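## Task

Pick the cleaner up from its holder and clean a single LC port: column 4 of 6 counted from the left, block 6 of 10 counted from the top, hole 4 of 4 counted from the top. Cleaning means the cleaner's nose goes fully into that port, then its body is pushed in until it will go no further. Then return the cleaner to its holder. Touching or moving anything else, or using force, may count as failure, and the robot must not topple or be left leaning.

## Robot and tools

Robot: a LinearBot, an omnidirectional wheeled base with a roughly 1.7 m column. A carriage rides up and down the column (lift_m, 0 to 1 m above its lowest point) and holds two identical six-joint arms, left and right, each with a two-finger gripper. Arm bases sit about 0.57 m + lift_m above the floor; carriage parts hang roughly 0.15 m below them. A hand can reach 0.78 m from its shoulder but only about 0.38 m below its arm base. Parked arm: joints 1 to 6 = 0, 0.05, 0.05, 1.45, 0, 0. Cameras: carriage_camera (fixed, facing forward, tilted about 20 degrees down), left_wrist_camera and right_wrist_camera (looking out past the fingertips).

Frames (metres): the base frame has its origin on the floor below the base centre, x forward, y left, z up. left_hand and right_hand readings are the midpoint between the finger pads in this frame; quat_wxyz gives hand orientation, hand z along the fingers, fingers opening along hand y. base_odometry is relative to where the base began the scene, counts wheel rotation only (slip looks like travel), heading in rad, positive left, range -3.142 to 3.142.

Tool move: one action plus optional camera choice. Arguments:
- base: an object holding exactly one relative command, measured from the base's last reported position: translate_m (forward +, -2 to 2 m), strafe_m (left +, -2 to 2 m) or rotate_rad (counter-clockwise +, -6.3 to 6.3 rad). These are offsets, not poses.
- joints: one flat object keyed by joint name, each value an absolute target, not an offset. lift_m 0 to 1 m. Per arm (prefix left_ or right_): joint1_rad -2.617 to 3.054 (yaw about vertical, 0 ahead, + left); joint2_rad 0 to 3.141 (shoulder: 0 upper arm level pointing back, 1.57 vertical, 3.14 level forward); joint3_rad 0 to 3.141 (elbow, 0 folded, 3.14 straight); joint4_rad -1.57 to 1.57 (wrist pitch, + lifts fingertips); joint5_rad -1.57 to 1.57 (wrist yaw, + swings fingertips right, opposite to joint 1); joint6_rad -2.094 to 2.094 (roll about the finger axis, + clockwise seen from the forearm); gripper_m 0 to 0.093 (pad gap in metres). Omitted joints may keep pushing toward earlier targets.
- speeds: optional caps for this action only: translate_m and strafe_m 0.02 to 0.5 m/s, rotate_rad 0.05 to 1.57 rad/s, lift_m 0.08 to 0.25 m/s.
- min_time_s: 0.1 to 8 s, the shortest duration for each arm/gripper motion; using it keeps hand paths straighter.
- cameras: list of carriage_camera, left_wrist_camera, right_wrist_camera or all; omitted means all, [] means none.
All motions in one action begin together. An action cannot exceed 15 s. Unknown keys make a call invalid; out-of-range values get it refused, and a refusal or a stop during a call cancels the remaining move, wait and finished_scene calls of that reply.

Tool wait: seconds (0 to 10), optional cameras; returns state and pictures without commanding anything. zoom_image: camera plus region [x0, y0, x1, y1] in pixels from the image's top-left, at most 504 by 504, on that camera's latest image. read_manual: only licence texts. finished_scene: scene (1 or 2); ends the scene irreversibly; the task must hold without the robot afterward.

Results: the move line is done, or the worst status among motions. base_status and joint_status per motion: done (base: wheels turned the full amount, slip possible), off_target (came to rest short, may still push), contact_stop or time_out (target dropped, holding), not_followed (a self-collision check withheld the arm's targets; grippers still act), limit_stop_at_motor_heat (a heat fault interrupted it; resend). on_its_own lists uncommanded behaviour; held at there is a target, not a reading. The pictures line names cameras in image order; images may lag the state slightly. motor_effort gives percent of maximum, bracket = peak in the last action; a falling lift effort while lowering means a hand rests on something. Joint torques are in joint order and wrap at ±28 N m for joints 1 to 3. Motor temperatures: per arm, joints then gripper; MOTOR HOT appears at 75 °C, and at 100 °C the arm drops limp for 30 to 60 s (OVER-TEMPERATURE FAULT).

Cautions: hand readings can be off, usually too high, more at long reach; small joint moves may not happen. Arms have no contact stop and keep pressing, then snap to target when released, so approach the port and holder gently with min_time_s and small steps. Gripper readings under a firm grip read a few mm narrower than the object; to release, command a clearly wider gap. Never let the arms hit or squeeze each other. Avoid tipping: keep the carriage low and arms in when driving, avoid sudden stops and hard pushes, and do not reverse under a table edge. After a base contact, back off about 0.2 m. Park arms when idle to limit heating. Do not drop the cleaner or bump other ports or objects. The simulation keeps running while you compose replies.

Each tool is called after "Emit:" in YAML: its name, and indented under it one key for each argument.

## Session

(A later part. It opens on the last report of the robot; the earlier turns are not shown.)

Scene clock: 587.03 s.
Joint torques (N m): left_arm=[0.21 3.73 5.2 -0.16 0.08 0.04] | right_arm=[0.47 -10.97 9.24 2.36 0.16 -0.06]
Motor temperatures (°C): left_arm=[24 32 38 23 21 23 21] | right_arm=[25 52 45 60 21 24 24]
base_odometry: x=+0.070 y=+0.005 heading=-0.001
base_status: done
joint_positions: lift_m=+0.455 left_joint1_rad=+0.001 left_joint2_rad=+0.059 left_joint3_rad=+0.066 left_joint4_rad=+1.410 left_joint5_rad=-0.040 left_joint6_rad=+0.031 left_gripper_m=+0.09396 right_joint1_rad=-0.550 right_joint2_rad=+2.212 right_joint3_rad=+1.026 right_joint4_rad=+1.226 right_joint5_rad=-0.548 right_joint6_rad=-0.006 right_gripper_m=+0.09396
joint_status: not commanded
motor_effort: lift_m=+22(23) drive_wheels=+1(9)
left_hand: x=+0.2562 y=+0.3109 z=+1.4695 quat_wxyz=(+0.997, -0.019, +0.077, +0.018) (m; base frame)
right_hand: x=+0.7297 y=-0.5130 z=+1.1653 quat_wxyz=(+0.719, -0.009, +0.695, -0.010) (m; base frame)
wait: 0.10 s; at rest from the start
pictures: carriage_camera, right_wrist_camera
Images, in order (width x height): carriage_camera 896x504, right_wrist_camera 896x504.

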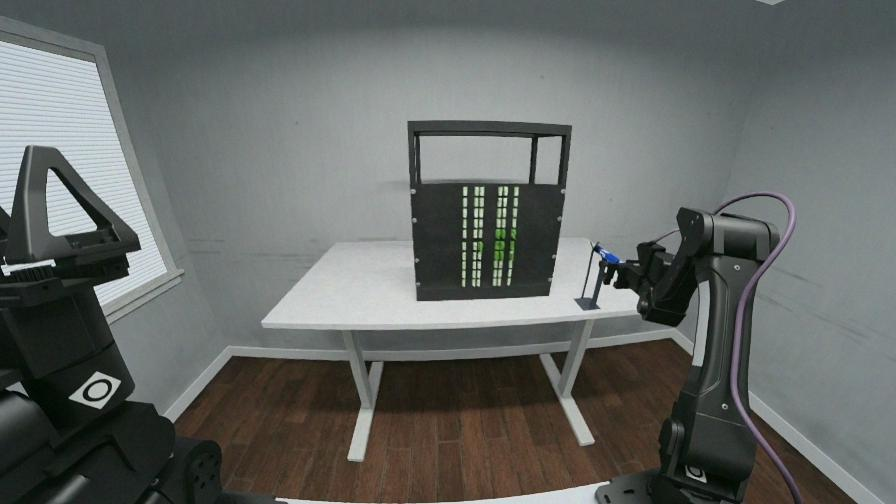

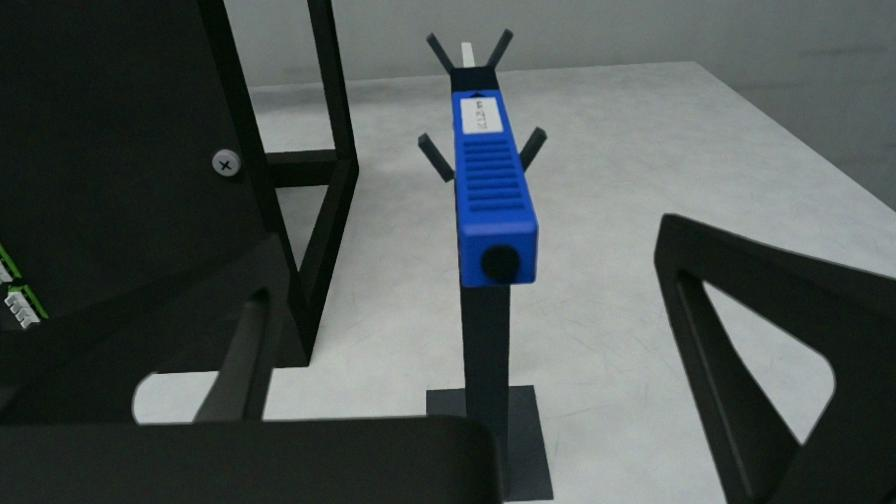

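Emit:
move:
  base: {"strafe_m": -0.006}
  speeds: {"strafe_m": 0.03}
  cameras: ["right_wrist_camera"]

Emit:
zoom_image:
  camera: "right_wrist_camera"
  region: [260, 0, 680, 300]

Scene clock: 601.73 s.
Joint torques (N m): left_arm=[0.17 3.74 5.2 -0.16 0.08 0.05] | right_arm=[0.59 -10.86 9.22 2.38 0.19 -0.06]
Motor temperatures (°C): left_arm=[24 32 38 23 21 23 21] | right_arm=[25 52 45 61 21 24 24]
move: done
base_odometry: x=+0.070 y=-0.001 heading=-0.001
base_status: done
joint_positions: lift_m=+0.455 left_joint1_rad=+0.002 left_joint2_rad=+0.059 left_joint3_rad=+0.066 left_joint4_rad=+1.410 left_joint5_rad=-0.040 left_joint6_rad=+0.031 left_gripper_m=+0.09396 right_joint1_rad=-0.551 right_joint2_rad=+2.212 right_joint3_rad=+1.026 right_joint4_rad=+1.226 right_joint5_rad=-0.547 right_joint6_rad=-0.006 right_gripper_m=+0.09396
joint_status: not commanded
motor_effort: lift_m=+22(23) drive_wheels=-1(8)
left_hand: x=+0.2562 y=+0.3109 z=+1.4695 quat_wxyz=(+0.997, -0.019, +0.077, +0.018) (m; base frame)
right_hand: x=+0.7295 y=-0.5137 z=+1.1653 quat_wxyz=(+0.719, -0.008, +0.695, -0.011) (m; base frame)
pictures: right_wrist_camera
Images, in order (width x height): right_wrist_camera 896x504.

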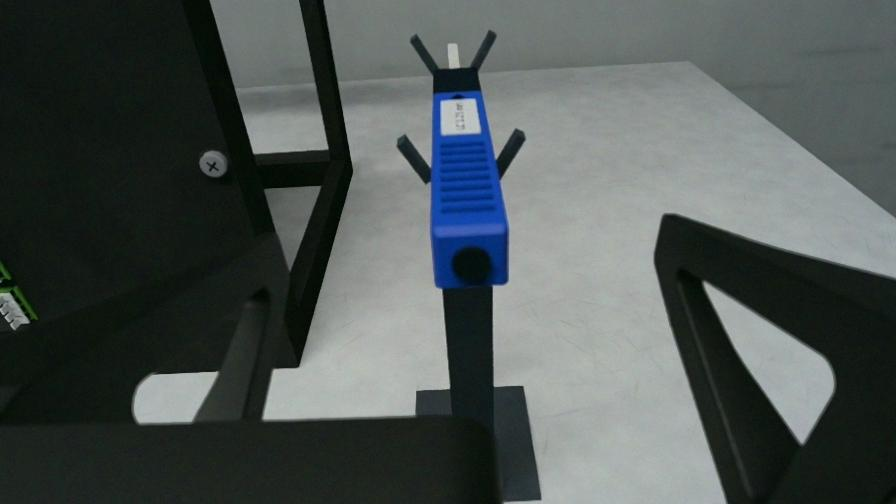

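Scaled by 1.200 from the camera's 896x504 image, which has a finer 1280x720 frame.

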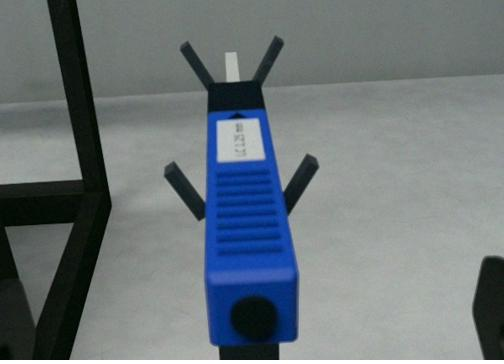

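Emit:
move:
  base: {"translate_m": 0.025}
  speeds: {"translate_m": 0.05}
  cameras: ["right_wrist_camera"]

Emit:
zoom_image:
  camera: "right_wrist_camera"
  region: [260, 0, 680, 400]

Scene clock: 623.13 s.
Joint torques (N m): left_arm=[0.18 3.74 5.18 -0.15 0.05 0.05] | right_arm=[0.57 -10.99 9.21 2.36 0.15 -0.06]
Motor temperatures (°C): left_arm=[24 32 38 23 21 23 21] | right_arm=[25 52 45 61 21 24 24]
move: done
base_odometry: x=+0.095 y=-0.001 heading=+0.000
base_status: done
joint_positions: lift_m=+0.455 left_joint1_rad=+0.002 left_joint2_rad=+0.059 left_joint3_rad=+0.066 left_joint4_rad=+1.410 left_joint5_rad=-0.040 left_joint6_rad=+0.031 left_gripper_m=+0.09396 right_joint1_rad=-0.551 right_joint2_rad=+2.212 right_joint3_rad=+1.026 right_joint4_rad=+1.226 right_joint5_rad=-0.547 right_joint6_rad=-0.006 right_gripper_m=+0.09396
joint_status: not commanded
motor_effort: lift_m=+22(23) drive_wheels=+4(7)
left_hand: x=+0.2562 y=+0.3109 z=+1.4695 quat_wxyz=(+0.997, -0.019, +0.077, +0.018) (m; base frame)
right_hand: x=+0.7295 y=-0.5137 z=+1.1653 quat_wxyz=(+0.719, -0.008, +0.695, -0.011) (m; base frame)
pictures: right_wrist_camera
Images, in order (width x height): right_wrist_camera 896x504.

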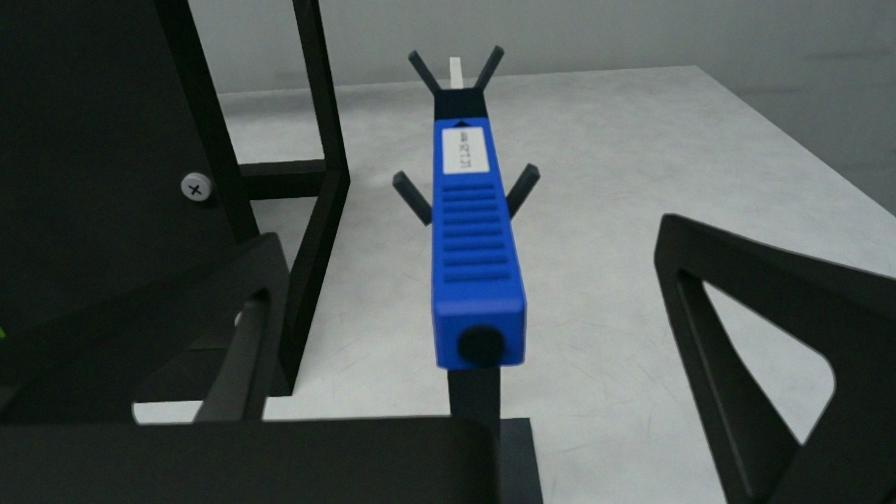

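Scaled by 1.200 from the camera's 896x504 image, which has a finer 1280x720 frame.

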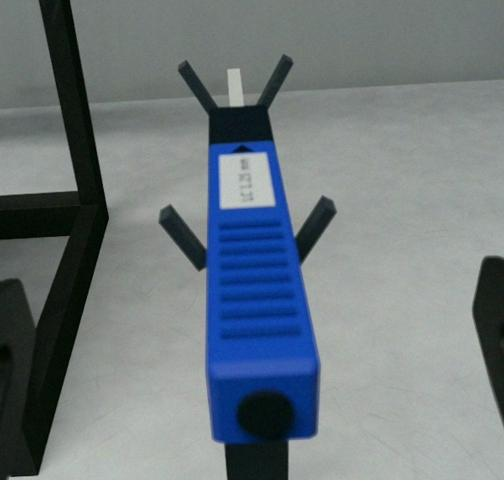

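Emit:
move:
  base: {"translate_m": 0.0165}
  joints: {"lift_m": 0.462}
  speeds: {"translate_m": 0.05, "lift_m": 0.08}
  cameras: ["right_wrist_camera"]

Emit:
zoom_image:
  camera: "right_wrist_camera"
  region: [260, 0, 680, 420]

Scene clock: 651.70 s.
Joint torques (N m): left_arm=[0.1 3.64 5.18 -0.15 0.08 0.06] | right_arm=[0.57 -11.56 8.85 2.28 0.16 -0.06]
Motor temperatures (°C): left_arm=[24 32 38 23 21 23 21] | right_arm=[25 52 45 62 21 24 24]
move: done
base_odometry: x=+0.111 y=-0.001 heading=+0.000
base_status: done
joint_positions: lift_m=+0.462 left_joint1_rad=+0.002 left_joint2_rad=+0.059 left_joint3_rad=+0.066 left_joint4_rad=+1.410 left_joint5_rad=-0.040 left_joint6_rad=+0.031 left_gripper_m=+0.09396 right_joint1_rad=-0.551 right_joint2_rad=+2.215 right_joint3_rad=+1.029 right_joint4_rad=+1.234 right_joint5_rad=-0.547 right_joint6_rad=-0.006 right_gripper_m=+0.09396
joint_status: all done
motor_effort: lift_m=+21(24) drive_wheels=+5(11)
left_hand: x=+0.2562 y=+0.3109 z=+1.4767 quat_wxyz=(+0.997, -0.019, +0.077, +0.018) (m; base frame)
right_hand: x=+0.7300 y=-0.5141 z=+1.1741 quat_wxyz=(+0.722, -0.009, +0.692, -0.013) (m; base frame)
pictures: right_wrist_camera
Images, in order (width x height): right_wrist_camera 896x504.

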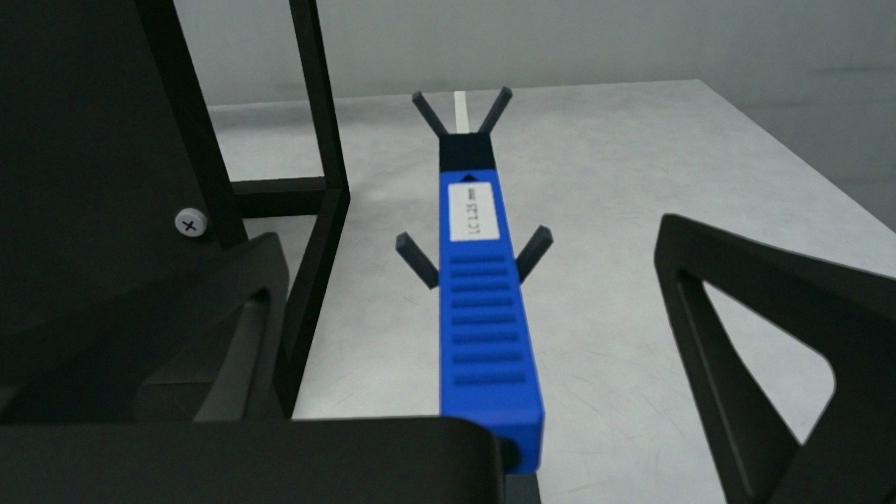

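Scaled by 1.200 from the camera's 896x504 image, which has a finer 1280x720 frame.

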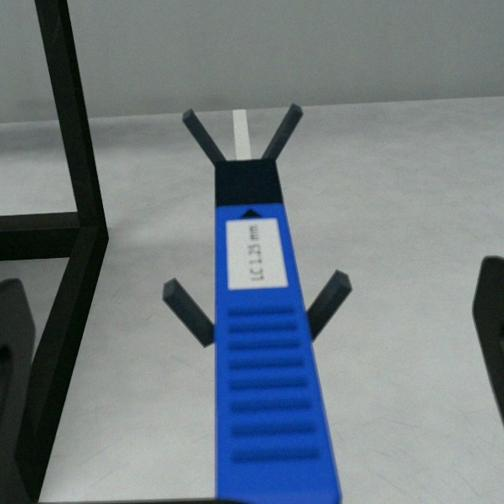

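Emit:
move:
  base: {"translate_m": -0.012}
  speeds: {"translate_m": 0.05}
  cameras: []

Emit:
move:
  joints: {"right_gripper_m": 0.035}
  min_time_s: 1.5
  cameras: ["right_wrist_camera"]

Emit:
zoom_image:
  camera: "right_wrist_camera"
  region: [260, 0, 680, 420]

Scene clock: 693.13 s.
Joint torques (N m): left_arm=[0.14 3.71 5.24 -0.16 0.08 0.03] | right_arm=[0.54 -11.22 8.9 2.27 0.15 -0.06]
Motor temperatures (°C): left_arm=[24 32 38 23 21 23 21] | right_arm=[25 51 42 61 21 24 24]
move: done
base_odometry: x=+0.099 y=-0.001 heading=+0.000
base_status: done
joint_positions: lift_m=+0.462 left_joint1_rad=+0.002 left_joint2_rad=+0.059 left_joint3_rad=+0.066 left_joint4_rad=+1.410 left_joint5_rad=-0.040 left_joint6_rad=+0.031 left_gripper_m=+0.09396 right_joint1_rad=-0.551 right_joint2_rad=+2.215 right_joint3_rad=+1.029 right_joint4_rad=+1.234 right_joint5_rad=-0.547 right_joint6_rad=-0.006 right_gripper_m=+0.09396
joint_status: not commanded
motor_effort: lift_m=+21(21) drive_wheels=-4(11)
left_hand: x=+0.2562 y=+0.3109 z=+1.4767 quat_wxyz=(+0.997, -0.019, +0.077, +0.018) (m; base frame)
right_hand: x=+0.7301 y=-0.5140 z=+1.1741 quat_wxyz=(+0.722, -0.009, +0.692, -0.013) (m; base frame)
pictures: none
No camera images: "cameras" was empty.

Scene clock: 694.93 s.
Joint torques (N m): left_arm=[0.2 3.7 5.16 -0.16 0.09 0.03] | right_arm=[0.54 -11.29 8.87 2.27 0.14 -0.05]
Motor temperatures (°C): left_arm=[24 32 38 23 21 23 21] | right_arm=[25 51 42 61 21 24 24]
move: done
base_odometry: x=+0.099 y=-0.001 heading=+0.000
base_status: not commanded
joint_positions: lift_m=+0.462 left_joint1_rad=+0.002 left_joint2_rad=+0.059 left_joint3_rad=+0.066 left_joint4_rad=+1.410 left_joint5_rad=-0.040 left_joint6_rad=+0.031 left_gripper_m=+0.09396 right_joint1_rad=-0.551 right_joint2_rad=+2.215 right_joint3_rad=+1.029 right_joint4_rad=+1.234 right_joint5_rad=-0.547 right_joint6_rad=-0.006 right_gripper_m=+0.03510
joint_status: all done
motor_effort: lift_m=+21(21) drive_wheels=-4(4)
left_hand: x=+0.2562 y=+0.3109 z=+1.4767 quat_wxyz=(+0.997, -0.019, +0.077, +0.018) (m; base frame)
right_hand: x=+0.7301 y=-0.5140 z=+1.1741 quat_wxyz=(+0.722, -0.009, +0.692, -0.013) (m; base frame)
pictures: right_wrist_camera
Images, in order (width x height): right_wrist_camera 896x504.

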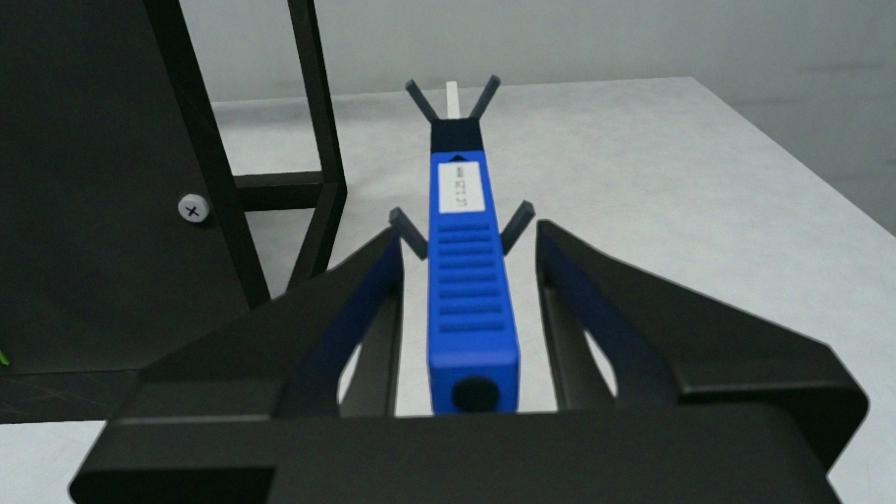

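Scaled by 1.200 from the camera's 896x504 image, which has a finer 1280x720 frame.

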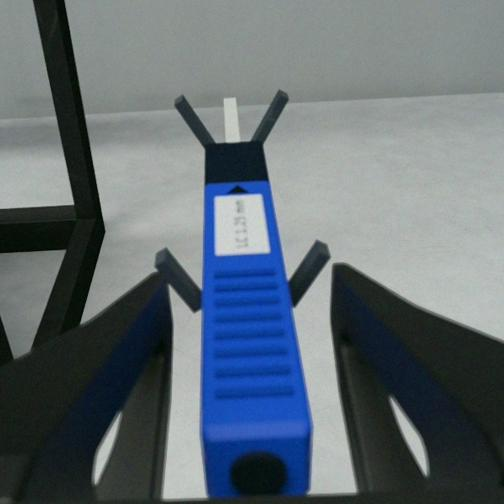

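Emit:
move:
  joints: {"right_gripper_m": 0.022}
  min_time_s: 1.0
  cameras: ["right_wrist_camera"]

Emit:
zoom_image:
  camera: "right_wrist_camera"
  region: [360, 60, 580, 300]

Scene clock: 703.80 s.
Joint torques (N m): left_arm=[0.17 3.73 5.22 -0.16 0.09 0.05] | right_arm=[0.55 -11.28 8.84 2.27 0.15 -0.06]
Motor temperatures (°C): left_arm=[24 32 38 23 21 23 21] | right_arm=[25 51 42 61 21 24 24]
move: done
base_odometry: x=+0.099 y=-0.001 heading=+0.000
base_status: not commanded
joint_positions: lift_m=+0.462 left_joint1_rad=+0.002 left_joint2_rad=+0.059 left_joint3_rad=+0.066 left_joint4_rad=+1.410 left_joint5_rad=-0.040 left_joint6_rad=+0.031 left_gripper_m=+0.09396 right_joint1_rad=-0.551 right_joint2_rad=+2.215 right_joint3_rad=+1.029 right_joint4_rad=+1.234 right_joint5_rad=-0.547 right_joint6_rad=-0.006 right_gripper_m=+0.02210
joint_status: all done
motor_effort: lift_m=+20(21) drive_wheels=-4(4)
left_hand: x=+0.2562 y=+0.3109 z=+1.4767 quat_wxyz=(+0.997, -0.019, +0.077, +0.018) (m; base frame)
right_hand: x=+0.7301 y=-0.5140 z=+1.1741 quat_wxyz=(+0.722, -0.009, +0.692, -0.013) (m; base frame)
pictures: right_wrist_camera
Images, in order (width x height): right_wrist_camera 896x504.

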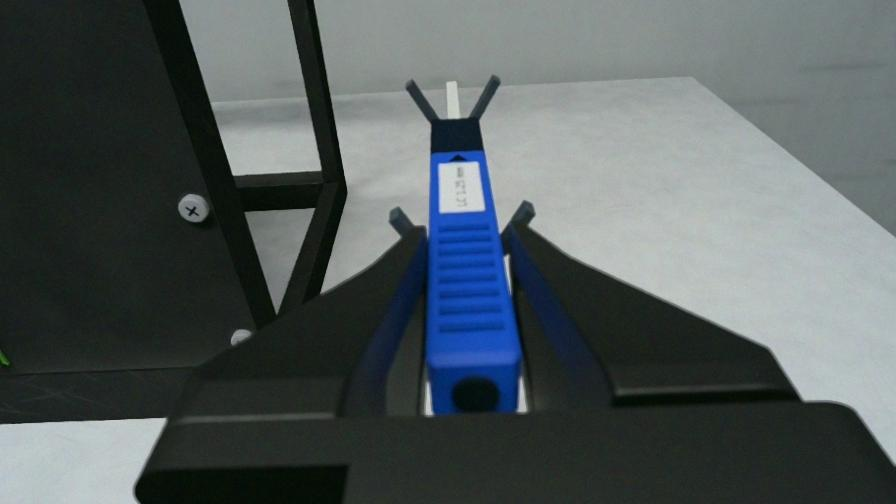

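Scaled by 2.100 from the camera's 896x504 image, which has a finer 1280x720 frame.

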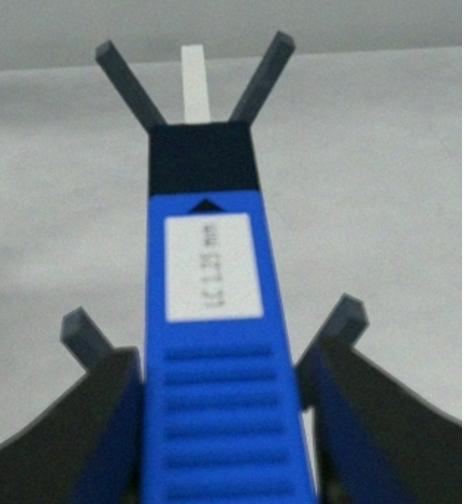

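Emit:
move:
  joints: {"right_gripper_m": 0.011}
  min_time_s: 1.5
  cameras: ["right_wrist_camera"]

Emit:
zoom_image:
  camera: "right_wrist_camera"
  region: [360, 60, 580, 300]

Scene clock: 710.83 s.
Joint torques (N m): left_arm=[0.14 3.58 5.11 -0.18 0.06 0.03] | right_arm=[0.57 -11.26 8.87 2.28 0.15 -0.06]
Motor temperatures (°C): left_arm=[24 32 38 23 21 23 21] | right_arm=[25 51 42 61 21 24 24]
move: off_target
base_odometry: x=+0.099 y=-0.001 heading=+0.000
base_status: not commanded
joint_positions: lift_m=+0.462 left_joint1_rad=+0.002 left_joint2_rad=+0.059 left_joint3_rad=+0.066 left_joint4_rad=+1.410 left_joint5_rad=-0.040 left_joint6_rad=+0.031 left_gripper_m=+0.09396 right_joint1_rad=-0.551 right_joint2_rad=+2.215 right_joint3_rad=+1.029 right_joint4_rad=+1.234 right_joint5_rad=-0.547 right_joint6_rad=-0.006 right_gripper_m=+0.01851
joint_status: right_gripper_m off_target (ended at +0.01853, target +0.01100)
motor_effort: lift_m=+21(21) drive_wheels=-4(4)
left_hand: x=+0.2562 y=+0.3109 z=+1.4767 quat_wxyz=(+0.997, -0.019, +0.077, +0.018) (m; base frame)
right_hand: x=+0.7301 y=-0.5140 z=+1.1741 quat_wxyz=(+0.722, -0.009, +0.692, -0.013) (m; base frame)
pictures: right_wrist_camera
Images, in order (width x height): right_wrist_camera 896x504.

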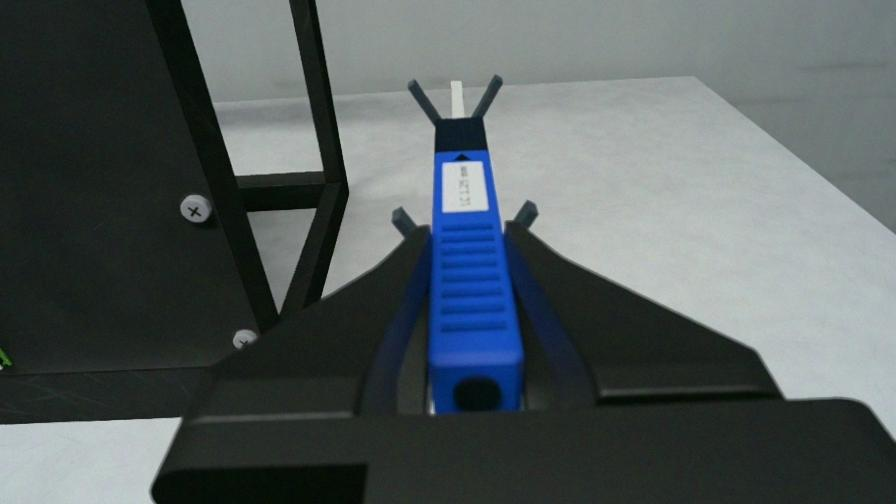

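Scaled by 2.100 from the camera's 896x504 image, which has a finer 1280x720 frame.

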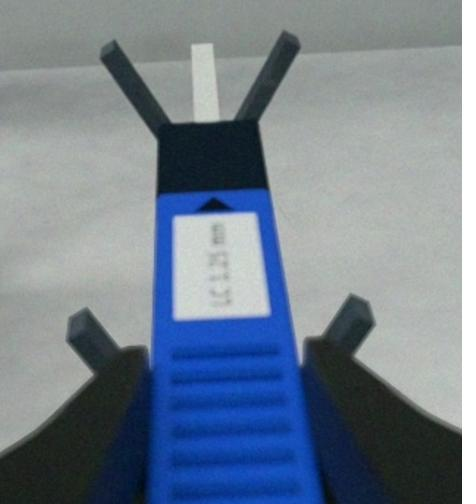

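Emit:
move:
  joints: {"lift_m": 0.507}
  speeds: {"lift_m": 0.08}
  cameras: ["right_wrist_camera"]

Emit:
zoom_image:
  camera: "right_wrist_camera"
  region: [360, 60, 580, 300]

Scene clock: 714.83 s.
Joint torques (N m): left_arm=[0.16 3.86 5.09 -0.14 0.08 0.08] | right_arm=[0.58 -11.45 8.85 2.34 0.16 -0.07]
Motor temperatures (°C): left_arm=[24 32 38 23 21 23 21] | right_arm=[25 51 42 61 21 24 24]
move: done
base_odometry: x=+0.099 y=-0.001 heading=+0.000
base_status: not commanded
joint_positions: lift_m=+0.507 left_joint1_rad=+0.002 left_joint2_rad=+0.059 left_joint3_rad=+0.066 left_joint4_rad=+1.410 left_joint5_rad=-0.040 left_joint6_rad=+0.031 left_gripper_m=+0.09396 right_joint1_rad=-0.551 right_joint2_rad=+2.216 right_joint3_rad=+1.029 right_joint4_rad=+1.229 right_joint5_rad=-0.547 right_joint6_rad=-0.006 right_gripper_m=+0.01851
joint_status: all done
motor_effort: lift_m=+21(25) drive_wheels=-4(4)
left_hand: x=+0.2562 y=+0.3109 z=+1.5217 quat_wxyz=(+0.997, -0.019, +0.077, +0.018) (m; base frame)
right_hand: x=+0.7302 y=-0.5140 z=+1.2172 quat_wxyz=(+0.720, -0.008, +0.694, -0.011) (m; base frame)
pictures: right_wrist_camera
Images, in order (width x height): right_wrist_camera 896x504.

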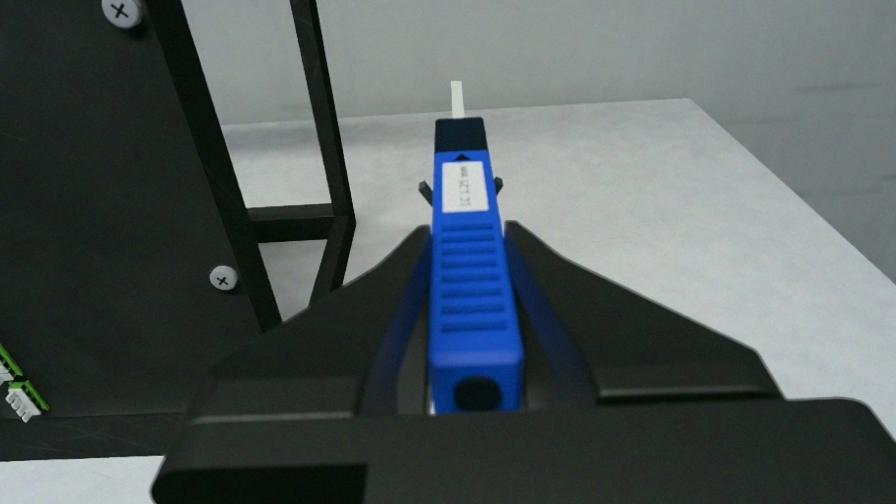

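Scaled by 2.100 from the camera's 896x504 image, which has a finer 1280x720 frame.

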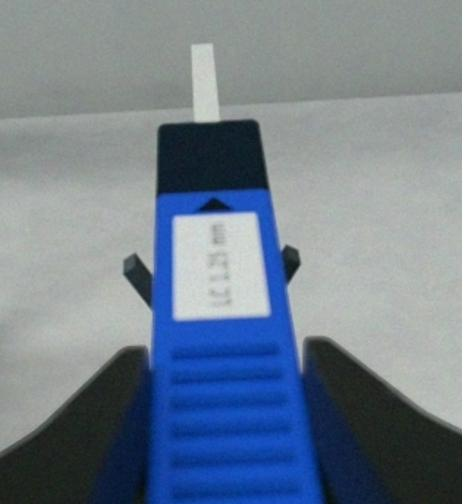

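Emit:
move:
  base: {"translate_m": -0.12}
  speeds: {"translate_m": 0.1}
  cameras: []

Emit:
move:
  base: {"strafe_m": 0.31}
  joints: {"lift_m": 0.475}
  speeds: {"strafe_m": 0.1}
  cameras: ["right_wrist_camera", "carriage_camera"]

Emit:
zoom_image:
  camera: "right_wrist_camera"
  region: [300, 0, 700, 300]

Scene clock: 725.47 s.
Joint torques (N m): left_arm=[0.08 3.63 5.15 -0.15 0.09 0.03] | right_arm=[0.54 -11.41 8.84 2.35 0.14 -0.06]
Motor temperatures (°C): left_arm=[24 32 38 23 21 23 21] | right_arm=[25 50 42 62 21 24 25]
move: done
base_odometry: x=-0.021 y=-0.001 heading=+0.000
base_status: done
joint_positions: lift_m=+0.507 left_joint1_rad=+0.002 left_joint2_rad=+0.059 left_joint3_rad=+0.066 left_joint4_rad=+1.409 left_joint5_rad=-0.040 left_joint6_rad=+0.031 left_gripper_m=+0.09396 right_joint1_rad=-0.551 right_joint2_rad=+2.216 right_joint3_rad=+1.029 right_joint4_rad=+1.227 right_joint5_rad=-0.546 right_joint6_rad=-0.006 right_gripper_m=+0.01850
joint_status: not commanded
motor_effort: lift_m=+21(21) drive_wheels=+1(11)
left_hand: x=+0.2563 y=+0.3109 z=+1.5217 quat_wxyz=(+0.997, -0.019, +0.077, +0.018) (m; base frame)
right_hand: x=+0.7302 y=-0.5141 z=+1.2168 quat_wxyz=(+0.719, -0.008, +0.695, -0.011) (m; base frame)
pictures: none
No camera images: "cameras" was empty.

Scene clock: 729.37 s.
Joint torques (N m): left_arm=[0.06 3.77 5.23 -0.15 0.12 0.06] | right_arm=[0.62 -11.93 8.66 2.38 -0.07 -0.06]
Motor temperatures (°C): left_arm=[24 32 38 23 21 23 21] | right_arm=[25 50 42 62 21 24 25]
move: done
base_odometry: x=-0.021 y=+0.309 heading=+0.000
base_status: done
joint_positions: lift_m=+0.475 left_joint1_rad=+0.002 left_joint2_rad=+0.059 left_joint3_rad=+0.066 left_joint4_rad=+1.409 left_joint5_rad=-0.040 left_joint6_rad=+0.031 left_gripper_m=+0.09396 right_joint1_rad=-0.550 right_joint2_rad=+2.221 right_joint3_rad=+1.031 right_joint4_rad=+1.222 right_joint5_rad=-0.529 right_joint6_rad=-0.006 right_gripper_m=+0.01849
joint_status: all done
motor_effort: lift_m=+22(23) drive_wheels=+1(8)
left_hand: x=+0.2563 y=+0.3109 z=+1.4895 quat_wxyz=(+0.997, -0.019, +0.077, +0.018) (m; base frame)
right_hand: x=+0.7306 y=-0.5172 z=+1.1819 quat_wxyz=(+0.717, +0.000, +0.697, -0.016) (m; base frame)
pictures: carriage_camera, right_wrist_camera
Images, in order (width x height): carriage_camera 896x504, right_wrist_camera 896x504.

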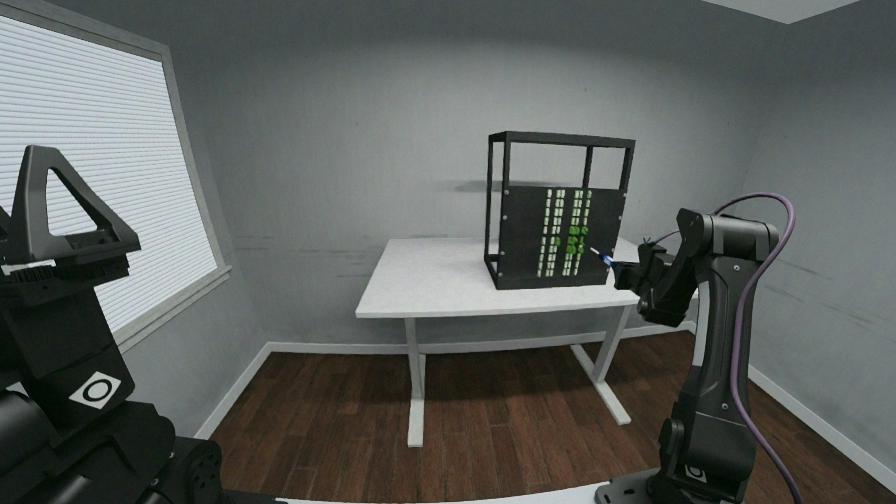

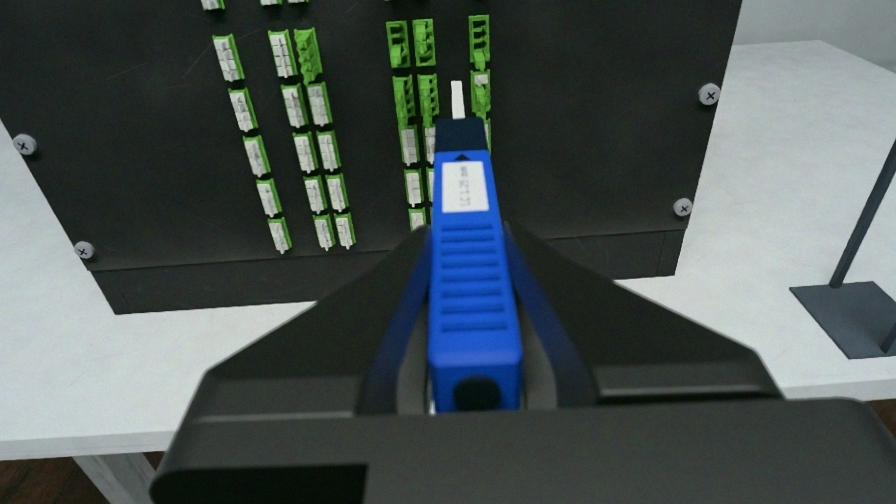

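Scaled by 1.260 from the camera's 896x504 image, which has a finer 1280x720 frame.

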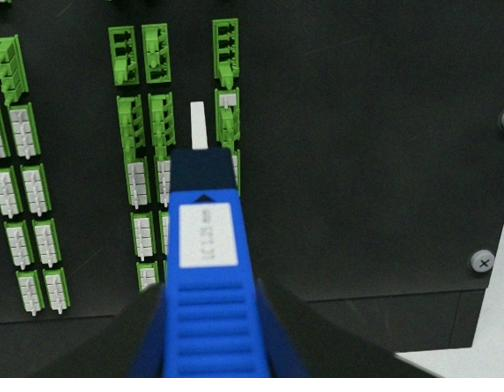

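Emit:
move:
  joints: {"right_joint5_rad": -0.572}
  min_time_s: 0.5
  cameras: []

Emit:
move:
  base: {"strafe_m": 0.022}
  joints: {"lift_m": 0.456}
  speeds: {"strafe_m": 0.04, "lift_m": 0.08}
  cameras: ["right_wrist_camera"]

Emit:
zoom_image:
  camera: "right_wrist_camera"
  region: [360, 0, 560, 200]

Scene clock: 803.43 s.
Joint torques (N m): left_arm=[0.16 3.71 5.15 -0.17 0.09 0.07] | right_arm=[0.5 -11.86 8.65 2.4 -0.16 -0.06]
Motor temperatures (°C): left_arm=[24 31 38 23 21 23 21] | right_arm=[25 52 44 62 21 24 26]
move: done
base_odometry: x=-0.021 y=+0.309 heading=+0.000
base_status: not commanded
joint_positions: lift_m=+0.475 left_joint1_rad=+0.002 left_joint2_rad=+0.059 left_joint3_rad=+0.066 left_joint4_rad=+1.409 left_joint5_rad=-0.040 left_joint6_rad=+0.031 left_gripper_m=+0.09396 right_joint1_rad=-0.550 right_joint2_rad=+2.221 right_joint3_rad=+1.031 right_joint4_rad=+1.222 right_joint5_rad=-0.556 right_joint6_rad=-0.006 right_gripper_m=+0.01849
joint_status: all done
motor_effort: lift_m=+23(23) drive_wheels=-1(1)
left_hand: x=+0.2563 y=+0.3109 z=+1.4895 quat_wxyz=(+0.997, -0.019, +0.077, +0.018) (m; base frame)
right_hand: x=+0.7307 y=-0.5124 z=+1.1818 quat_wxyz=(+0.717, -0.010, +0.697, -0.006) (m; base frame)
pictures: none
No camera images: "cameras" was empty.

Scene clock: 804.53 s.
Joint torques (N m): left_arm=[0.13 3.63 5.15 -0.14 0.08 0.07] | right_arm=[0.36 -11.77 8.61 2.4 -0.1 -0.07]
Motor temperatures (°C): left_arm=[24 31 38 23 21 23 21] | right_arm=[25 52 44 62 21 24 26]
move: done
base_odometry: x=-0.021 y=+0.331 heading=+0.000
base_status: done
joint_positions: lift_m=+0.456 left_joint1_rad=+0.002 left_joint2_rad=+0.059 left_joint3_rad=+0.066 left_joint4_rad=+1.409 left_joint5_rad=-0.040 left_joint6_rad=+0.031 left_gripper_m=+0.09396 right_joint1_rad=-0.549 right_joint2_rad=+2.221 right_joint3_rad=+1.032 right_joint4_rad=+1.221 right_joint5_rad=-0.560 right_joint6_rad=-0.006 right_gripper_m=+0.01849
joint_status: all done
motor_effort: lift_m=+22(23) drive_wheels=+1(7)
left_hand: x=+0.2563 y=+0.3109 z=+1.4705 quat_wxyz=(+0.997, -0.019, +0.077, +0.018) (m; base frame)
right_hand: x=+0.7312 y=-0.5109 z=+1.1628 quat_wxyz=(+0.717, -0.012, +0.697, -0.004) (m; base frame)
pictures: right_wrist_camera
Images, in order (width x height): right_wrist_camera 896x504.

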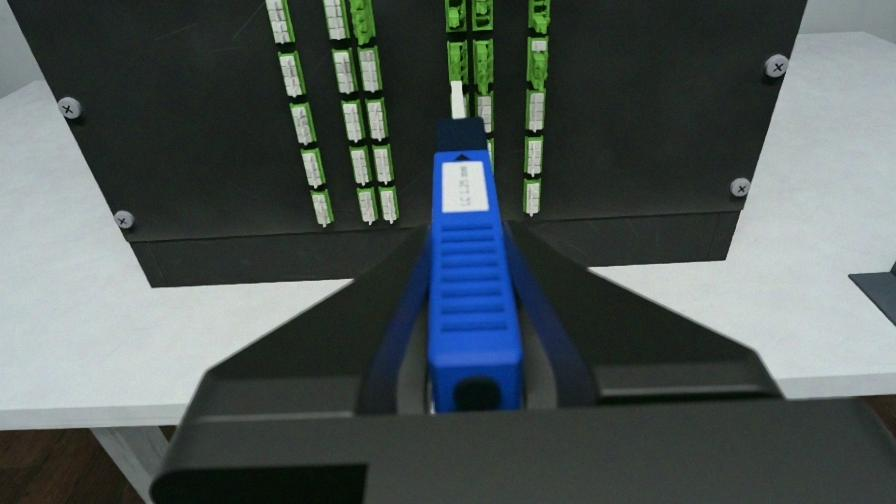

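Scaled by 2.520 from the camera's 896x504 image, which has a finer 1280x720 frame.

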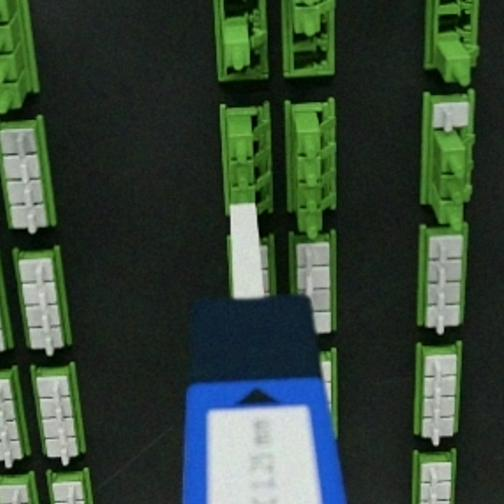

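Emit:
move:
  base: {"translate_m": 0.055}
  speeds: {"translate_m": 0.06}
  cameras: ["right_wrist_camera"]

Emit:
zoom_image:
  camera: "right_wrist_camera"
  region: [380, 0, 540, 160]

Scene clock: 829.47 s.
Joint torques (N m): left_arm=[0.27 3.69 5.18 -0.14 0.05 0.04] | right_arm=[0.31 -11.88 8.59 2.4 -0.1 -0.07]
Motor temperatures (°C): left_arm=[24 31 38 23 21 23 21] | right_arm=[25 52 43 61 21 24 27]
move: done
base_odometry: x=+0.034 y=+0.331 heading=+0.001
base_status: done
joint_positions: lift_m=+0.456 left_joint1_rad=+0.002 left_joint2_rad=+0.059 left_joint3_rad=+0.066 left_joint4_rad=+1.409 left_joint5_rad=-0.040 left_joint6_rad=+0.031 left_gripper_m=+0.09396 right_joint1_rad=-0.549 right_joint2_rad=+2.221 right_joint3_rad=+1.032 right_joint4_rad=+1.221 right_joint5_rad=-0.561 right_joint6_rad=-0.006 right_gripper_m=+0.01849
joint_status: not commanded
motor_effort: lift_m=+22(23) drive_wheels=-5(12)
left_hand: x=+0.2563 y=+0.3109 z=+1.4705 quat_wxyz=(+0.997, -0.019, +0.077, +0.018) (m; base frame)
right_hand: x=+0.7312 y=-0.5108 z=+1.1628 quat_wxyz=(+0.717, -0.012, +0.697, -0.004) (m; base frame)
pictures: right_wrist_camera
Images, in order (width x height): right_wrist_camera 896x504.

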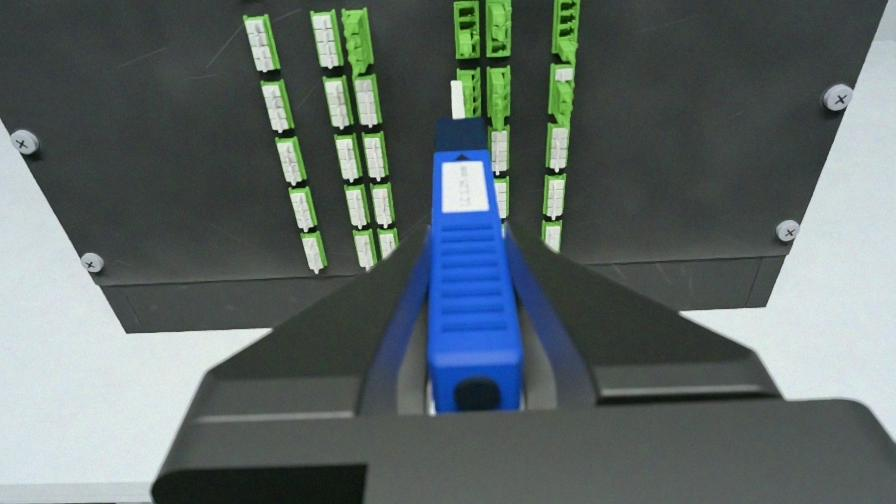

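Scaled by 3.150 from the camera's 896x504 image, which has a finer 1280x720 frame.

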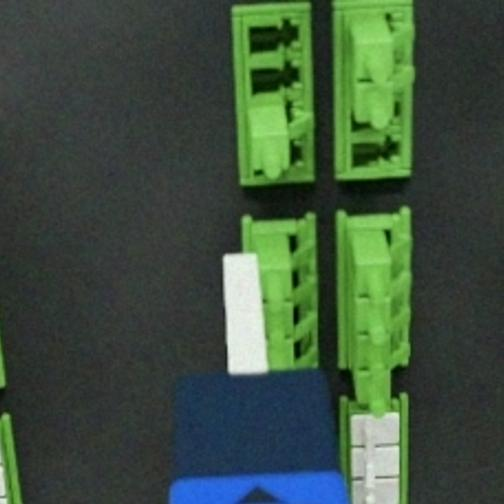

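Emit:
move:
  base: {"strafe_m": -0.007}
  speeds: {"strafe_m": 0.03}
  cameras: []

Emit:
move:
  base: {"translate_m": 0.015}
  speeds: {"translate_m": 0.04}
  cameras: ["right_wrist_camera"]

Emit:
zoom_image:
  camera: "right_wrist_camera"
  region: [380, 0, 540, 160]

Scene clock: 860.00 s.
Joint torques (N m): left_arm=[0.05 3.71 5.2 -0.15 0.08 0.08] | right_arm=[0.4 -11.89 8.57 2.41 -0.09 -0.06]
Motor temperatures (°C): left_arm=[24 31 38 23 21 23 21] | right_arm=[25 53 43 62 21 24 27]
move: done
base_odometry: x=+0.034 y=+0.325 heading=+0.001
base_status: done
joint_positions: lift_m=+0.456 left_joint1_rad=+0.002 left_joint2_rad=+0.059 left_joint3_rad=+0.066 left_joint4_rad=+1.409 left_joint5_rad=-0.040 left_joint6_rad=+0.031 left_gripper_m=+0.09396 right_joint1_rad=-0.549 right_joint2_rad=+2.221 right_joint3_rad=+1.032 right_joint4_rad=+1.221 right_joint5_rad=-0.561 right_joint6_rad=-0.006 right_gripper_m=+0.01849
joint_status: not commanded
motor_effort: lift_m=+22(22) drive_wheels=+4(7)
left_hand: x=+0.2563 y=+0.3108 z=+1.4705 quat_wxyz=(+0.997, -0.019, +0.077, +0.018) (m; base frame)
right_hand: x=+0.7310 y=-0.5111 z=+1.1628 quat_wxyz=(+0.717, -0.012, +0.697, -0.004) (m; base frame)
pictures: none
No camera images: "cameras" was empty.

Scene clock: 861.03 s.
Joint torques (N m): left_arm=[0.1 3.69 5.18 -0.19 0.08 0.04] | right_arm=[0.43 -11.92 8.58 2.44 -0.09 -0.06]
Motor temperatures (°C): left_arm=[24 31 38 23 21 23 21] | right_arm=[25 53 43 62 21 24 27]
move: done
base_odometry: x=+0.049 y=+0.324 heading=+0.001
base_status: done
joint_positions: lift_m=+0.456 left_joint1_rad=+0.002 left_joint2_rad=+0.059 left_joint3_rad=+0.066 left_joint4_rad=+1.409 left_joint5_rad=-0.040 left_joint6_rad=+0.031 left_gripper_m=+0.09396 right_joint1_rad=-0.549 right_joint2_rad=+2.221 right_joint3_rad=+1.032 right_joint4_rad=+1.222 right_joint5_rad=-0.562 right_joint6_rad=-0.006 right_gripper_m=+0.01849
joint_status: not commanded
motor_effort: lift_m=+22(23) drive_wheels=-2(12)
left_hand: x=+0.2564 y=+0.3108 z=+1.4705 quat_wxyz=(+0.997, -0.019, +0.078, +0.018) (m; base frame)
right_hand: x=+0.7310 y=-0.5110 z=+1.1629 quat_wxyz=(+0.717, -0.013, +0.697, -0.004) (m; base frame)
pictures: right_wrist_camera
Images, in order (width x height): right_wrist_camera 896x504.

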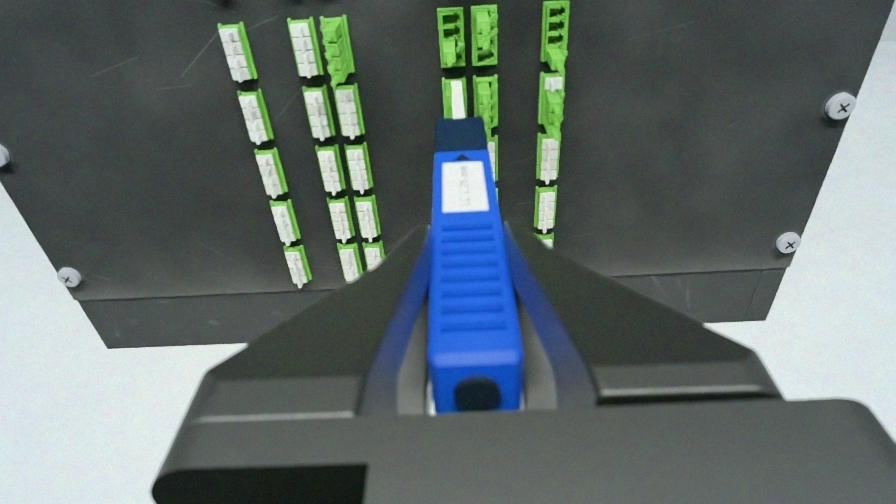

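Scaled by 3.150 from the camera's 896x504 image, which has a finer 1280x720 frame.

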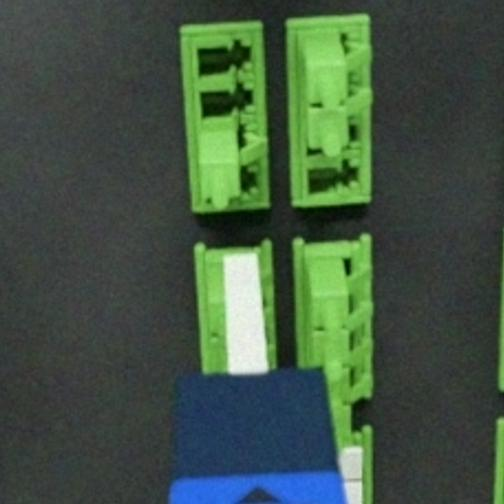

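Emit:
move:
  base: {"translate_m": 0.006}
  speeds: {"translate_m": 0.03}
  cameras: ["right_wrist_camera"]

Emit:
zoom_image:
  camera: "right_wrist_camera"
  region: [400, 20, 520, 140]

Scene clock: 997.03 s.
Joint torques (N m): left_arm=[0.12 3.7 5.2 -0.14 0.05 0.07] | right_arm=[0.32 -12.1 8.58 2.39 -0.07 -0.06]
Motor temperatures (°C): left_arm=[23 31 38 23 21 23 21] | right_arm=[25 54 43 64 21 24 28]
move: done
base_odometry: x=+0.055 y=+0.324 heading=+0.000
base_status: done
joint_positions: lift_m=+0.456 left_joint1_rad=+0.002 left_joint2_rad=+0.059 left_joint3_rad=+0.066 left_joint4_rad=+1.409 left_joint5_rad=-0.040 left_joint6_rad=+0.031 left_gripper_m=+0.09396 right_joint1_rad=-0.549 right_joint2_rad=+2.221 right_joint3_rad=+1.032 right_joint4_rad=+1.222 right_joint5_rad=-0.562 right_joint6_rad=-0.006 right_gripper_m=+0.01849
joint_status: not commanded
motor_effort: lift_m=+22(22) drive_wheels=+3(12)
left_hand: x=+0.2564 y=+0.3108 z=+1.4705 quat_wxyz=(+0.997, -0.019, +0.078, +0.018) (m; base frame)
right_hand: x=+0.7312 y=-0.5105 z=+1.1629 quat_wxyz=(+0.717, -0.013, +0.697, -0.003) (m; base frame)
pictures: right_wrist_camera
Images, in order (width x height): right_wrist_camera 896x504.

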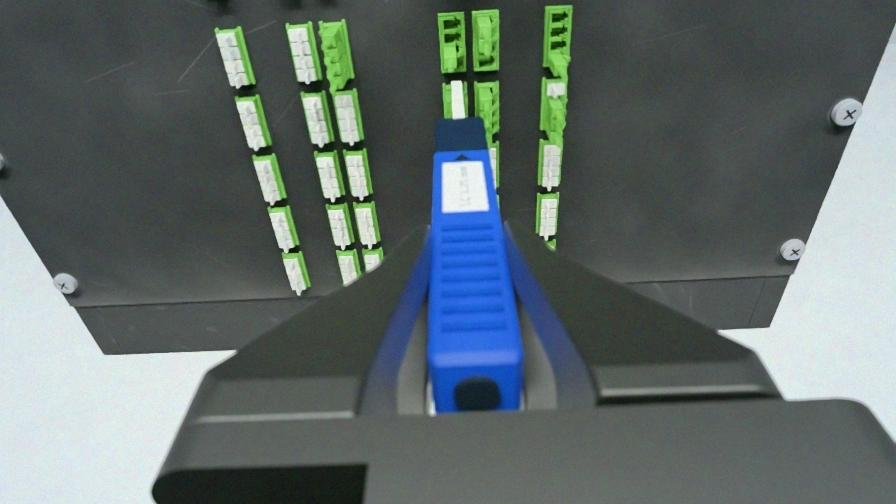

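Scaled by 4.200 from the camera's 896x504 image, which has a finer 1280x720 frame.

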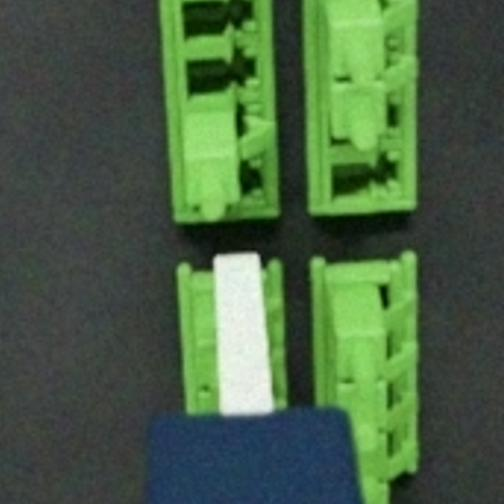

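Emit:
move:
  base: {"strafe_m": 0.0022}
  speeds: {"strafe_m": 0.02}
  cameras: ["right_wrist_camera"]

Emit:
zoom_image:
  camera: "right_wrist_camera"
  region: [400, 20, 520, 140]

Scene clock: 1027.27 s.
Joint torques (N m): left_arm=[0.09 3.75 5.15 -0.18 0.07 0.04] | right_arm=[0.23 -12 8.59 2.39 -0.03 -0.06]
Motor temperatures (°C): left_arm=[23 31 38 23 21 23 21] | right_arm=[25 54 43 64 21 24 28]
move: done
base_odometry: x=+0.055 y=+0.326 heading=+0.000
base_status: done
joint_positions: lift_m=+0.456 left_joint1_rad=+0.001 left_joint2_rad=+0.059 left_joint3_rad=+0.066 left_joint4_rad=+1.409 left_joint5_rad=-0.040 left_joint6_rad=+0.031 left_gripper_m=+0.09396 right_joint1_rad=-0.548 right_joint2_rad=+2.221 right_joint3_rad=+1.032 right_joint4_rad=+1.222 right_joint5_rad=-0.563 right_joint6_rad=-0.006 right_gripper_m=+0.01849
joint_status: not commanded
motor_effort: lift_m=+22(22) drive_wheels=+3(5)
left_hand: x=+0.2564 y=+0.3109 z=+1.4705 quat_wxyz=(+0.997, -0.019, +0.078, +0.018) (m; base frame)
right_hand: x=+0.7313 y=-0.5099 z=+1.1630 quat_wxyz=(+0.717, -0.014, +0.697, -0.003) (m; base frame)
pictures: right_wrist_camera
Images, in order (width x height): right_wrist_camera 896x504.

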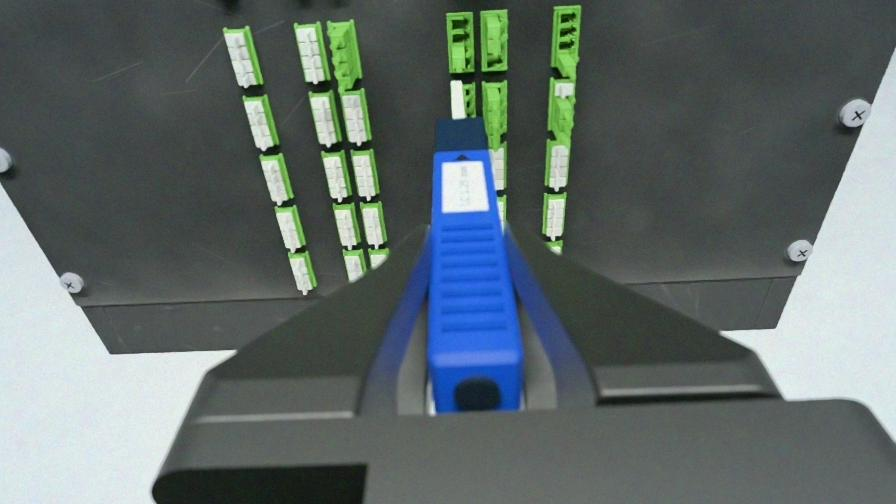

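Scaled by 4.200 from the camera's 896x504 image, which has a finer 1280x720 frame.

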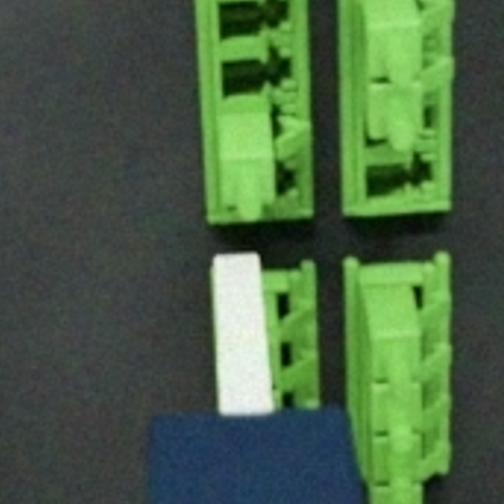

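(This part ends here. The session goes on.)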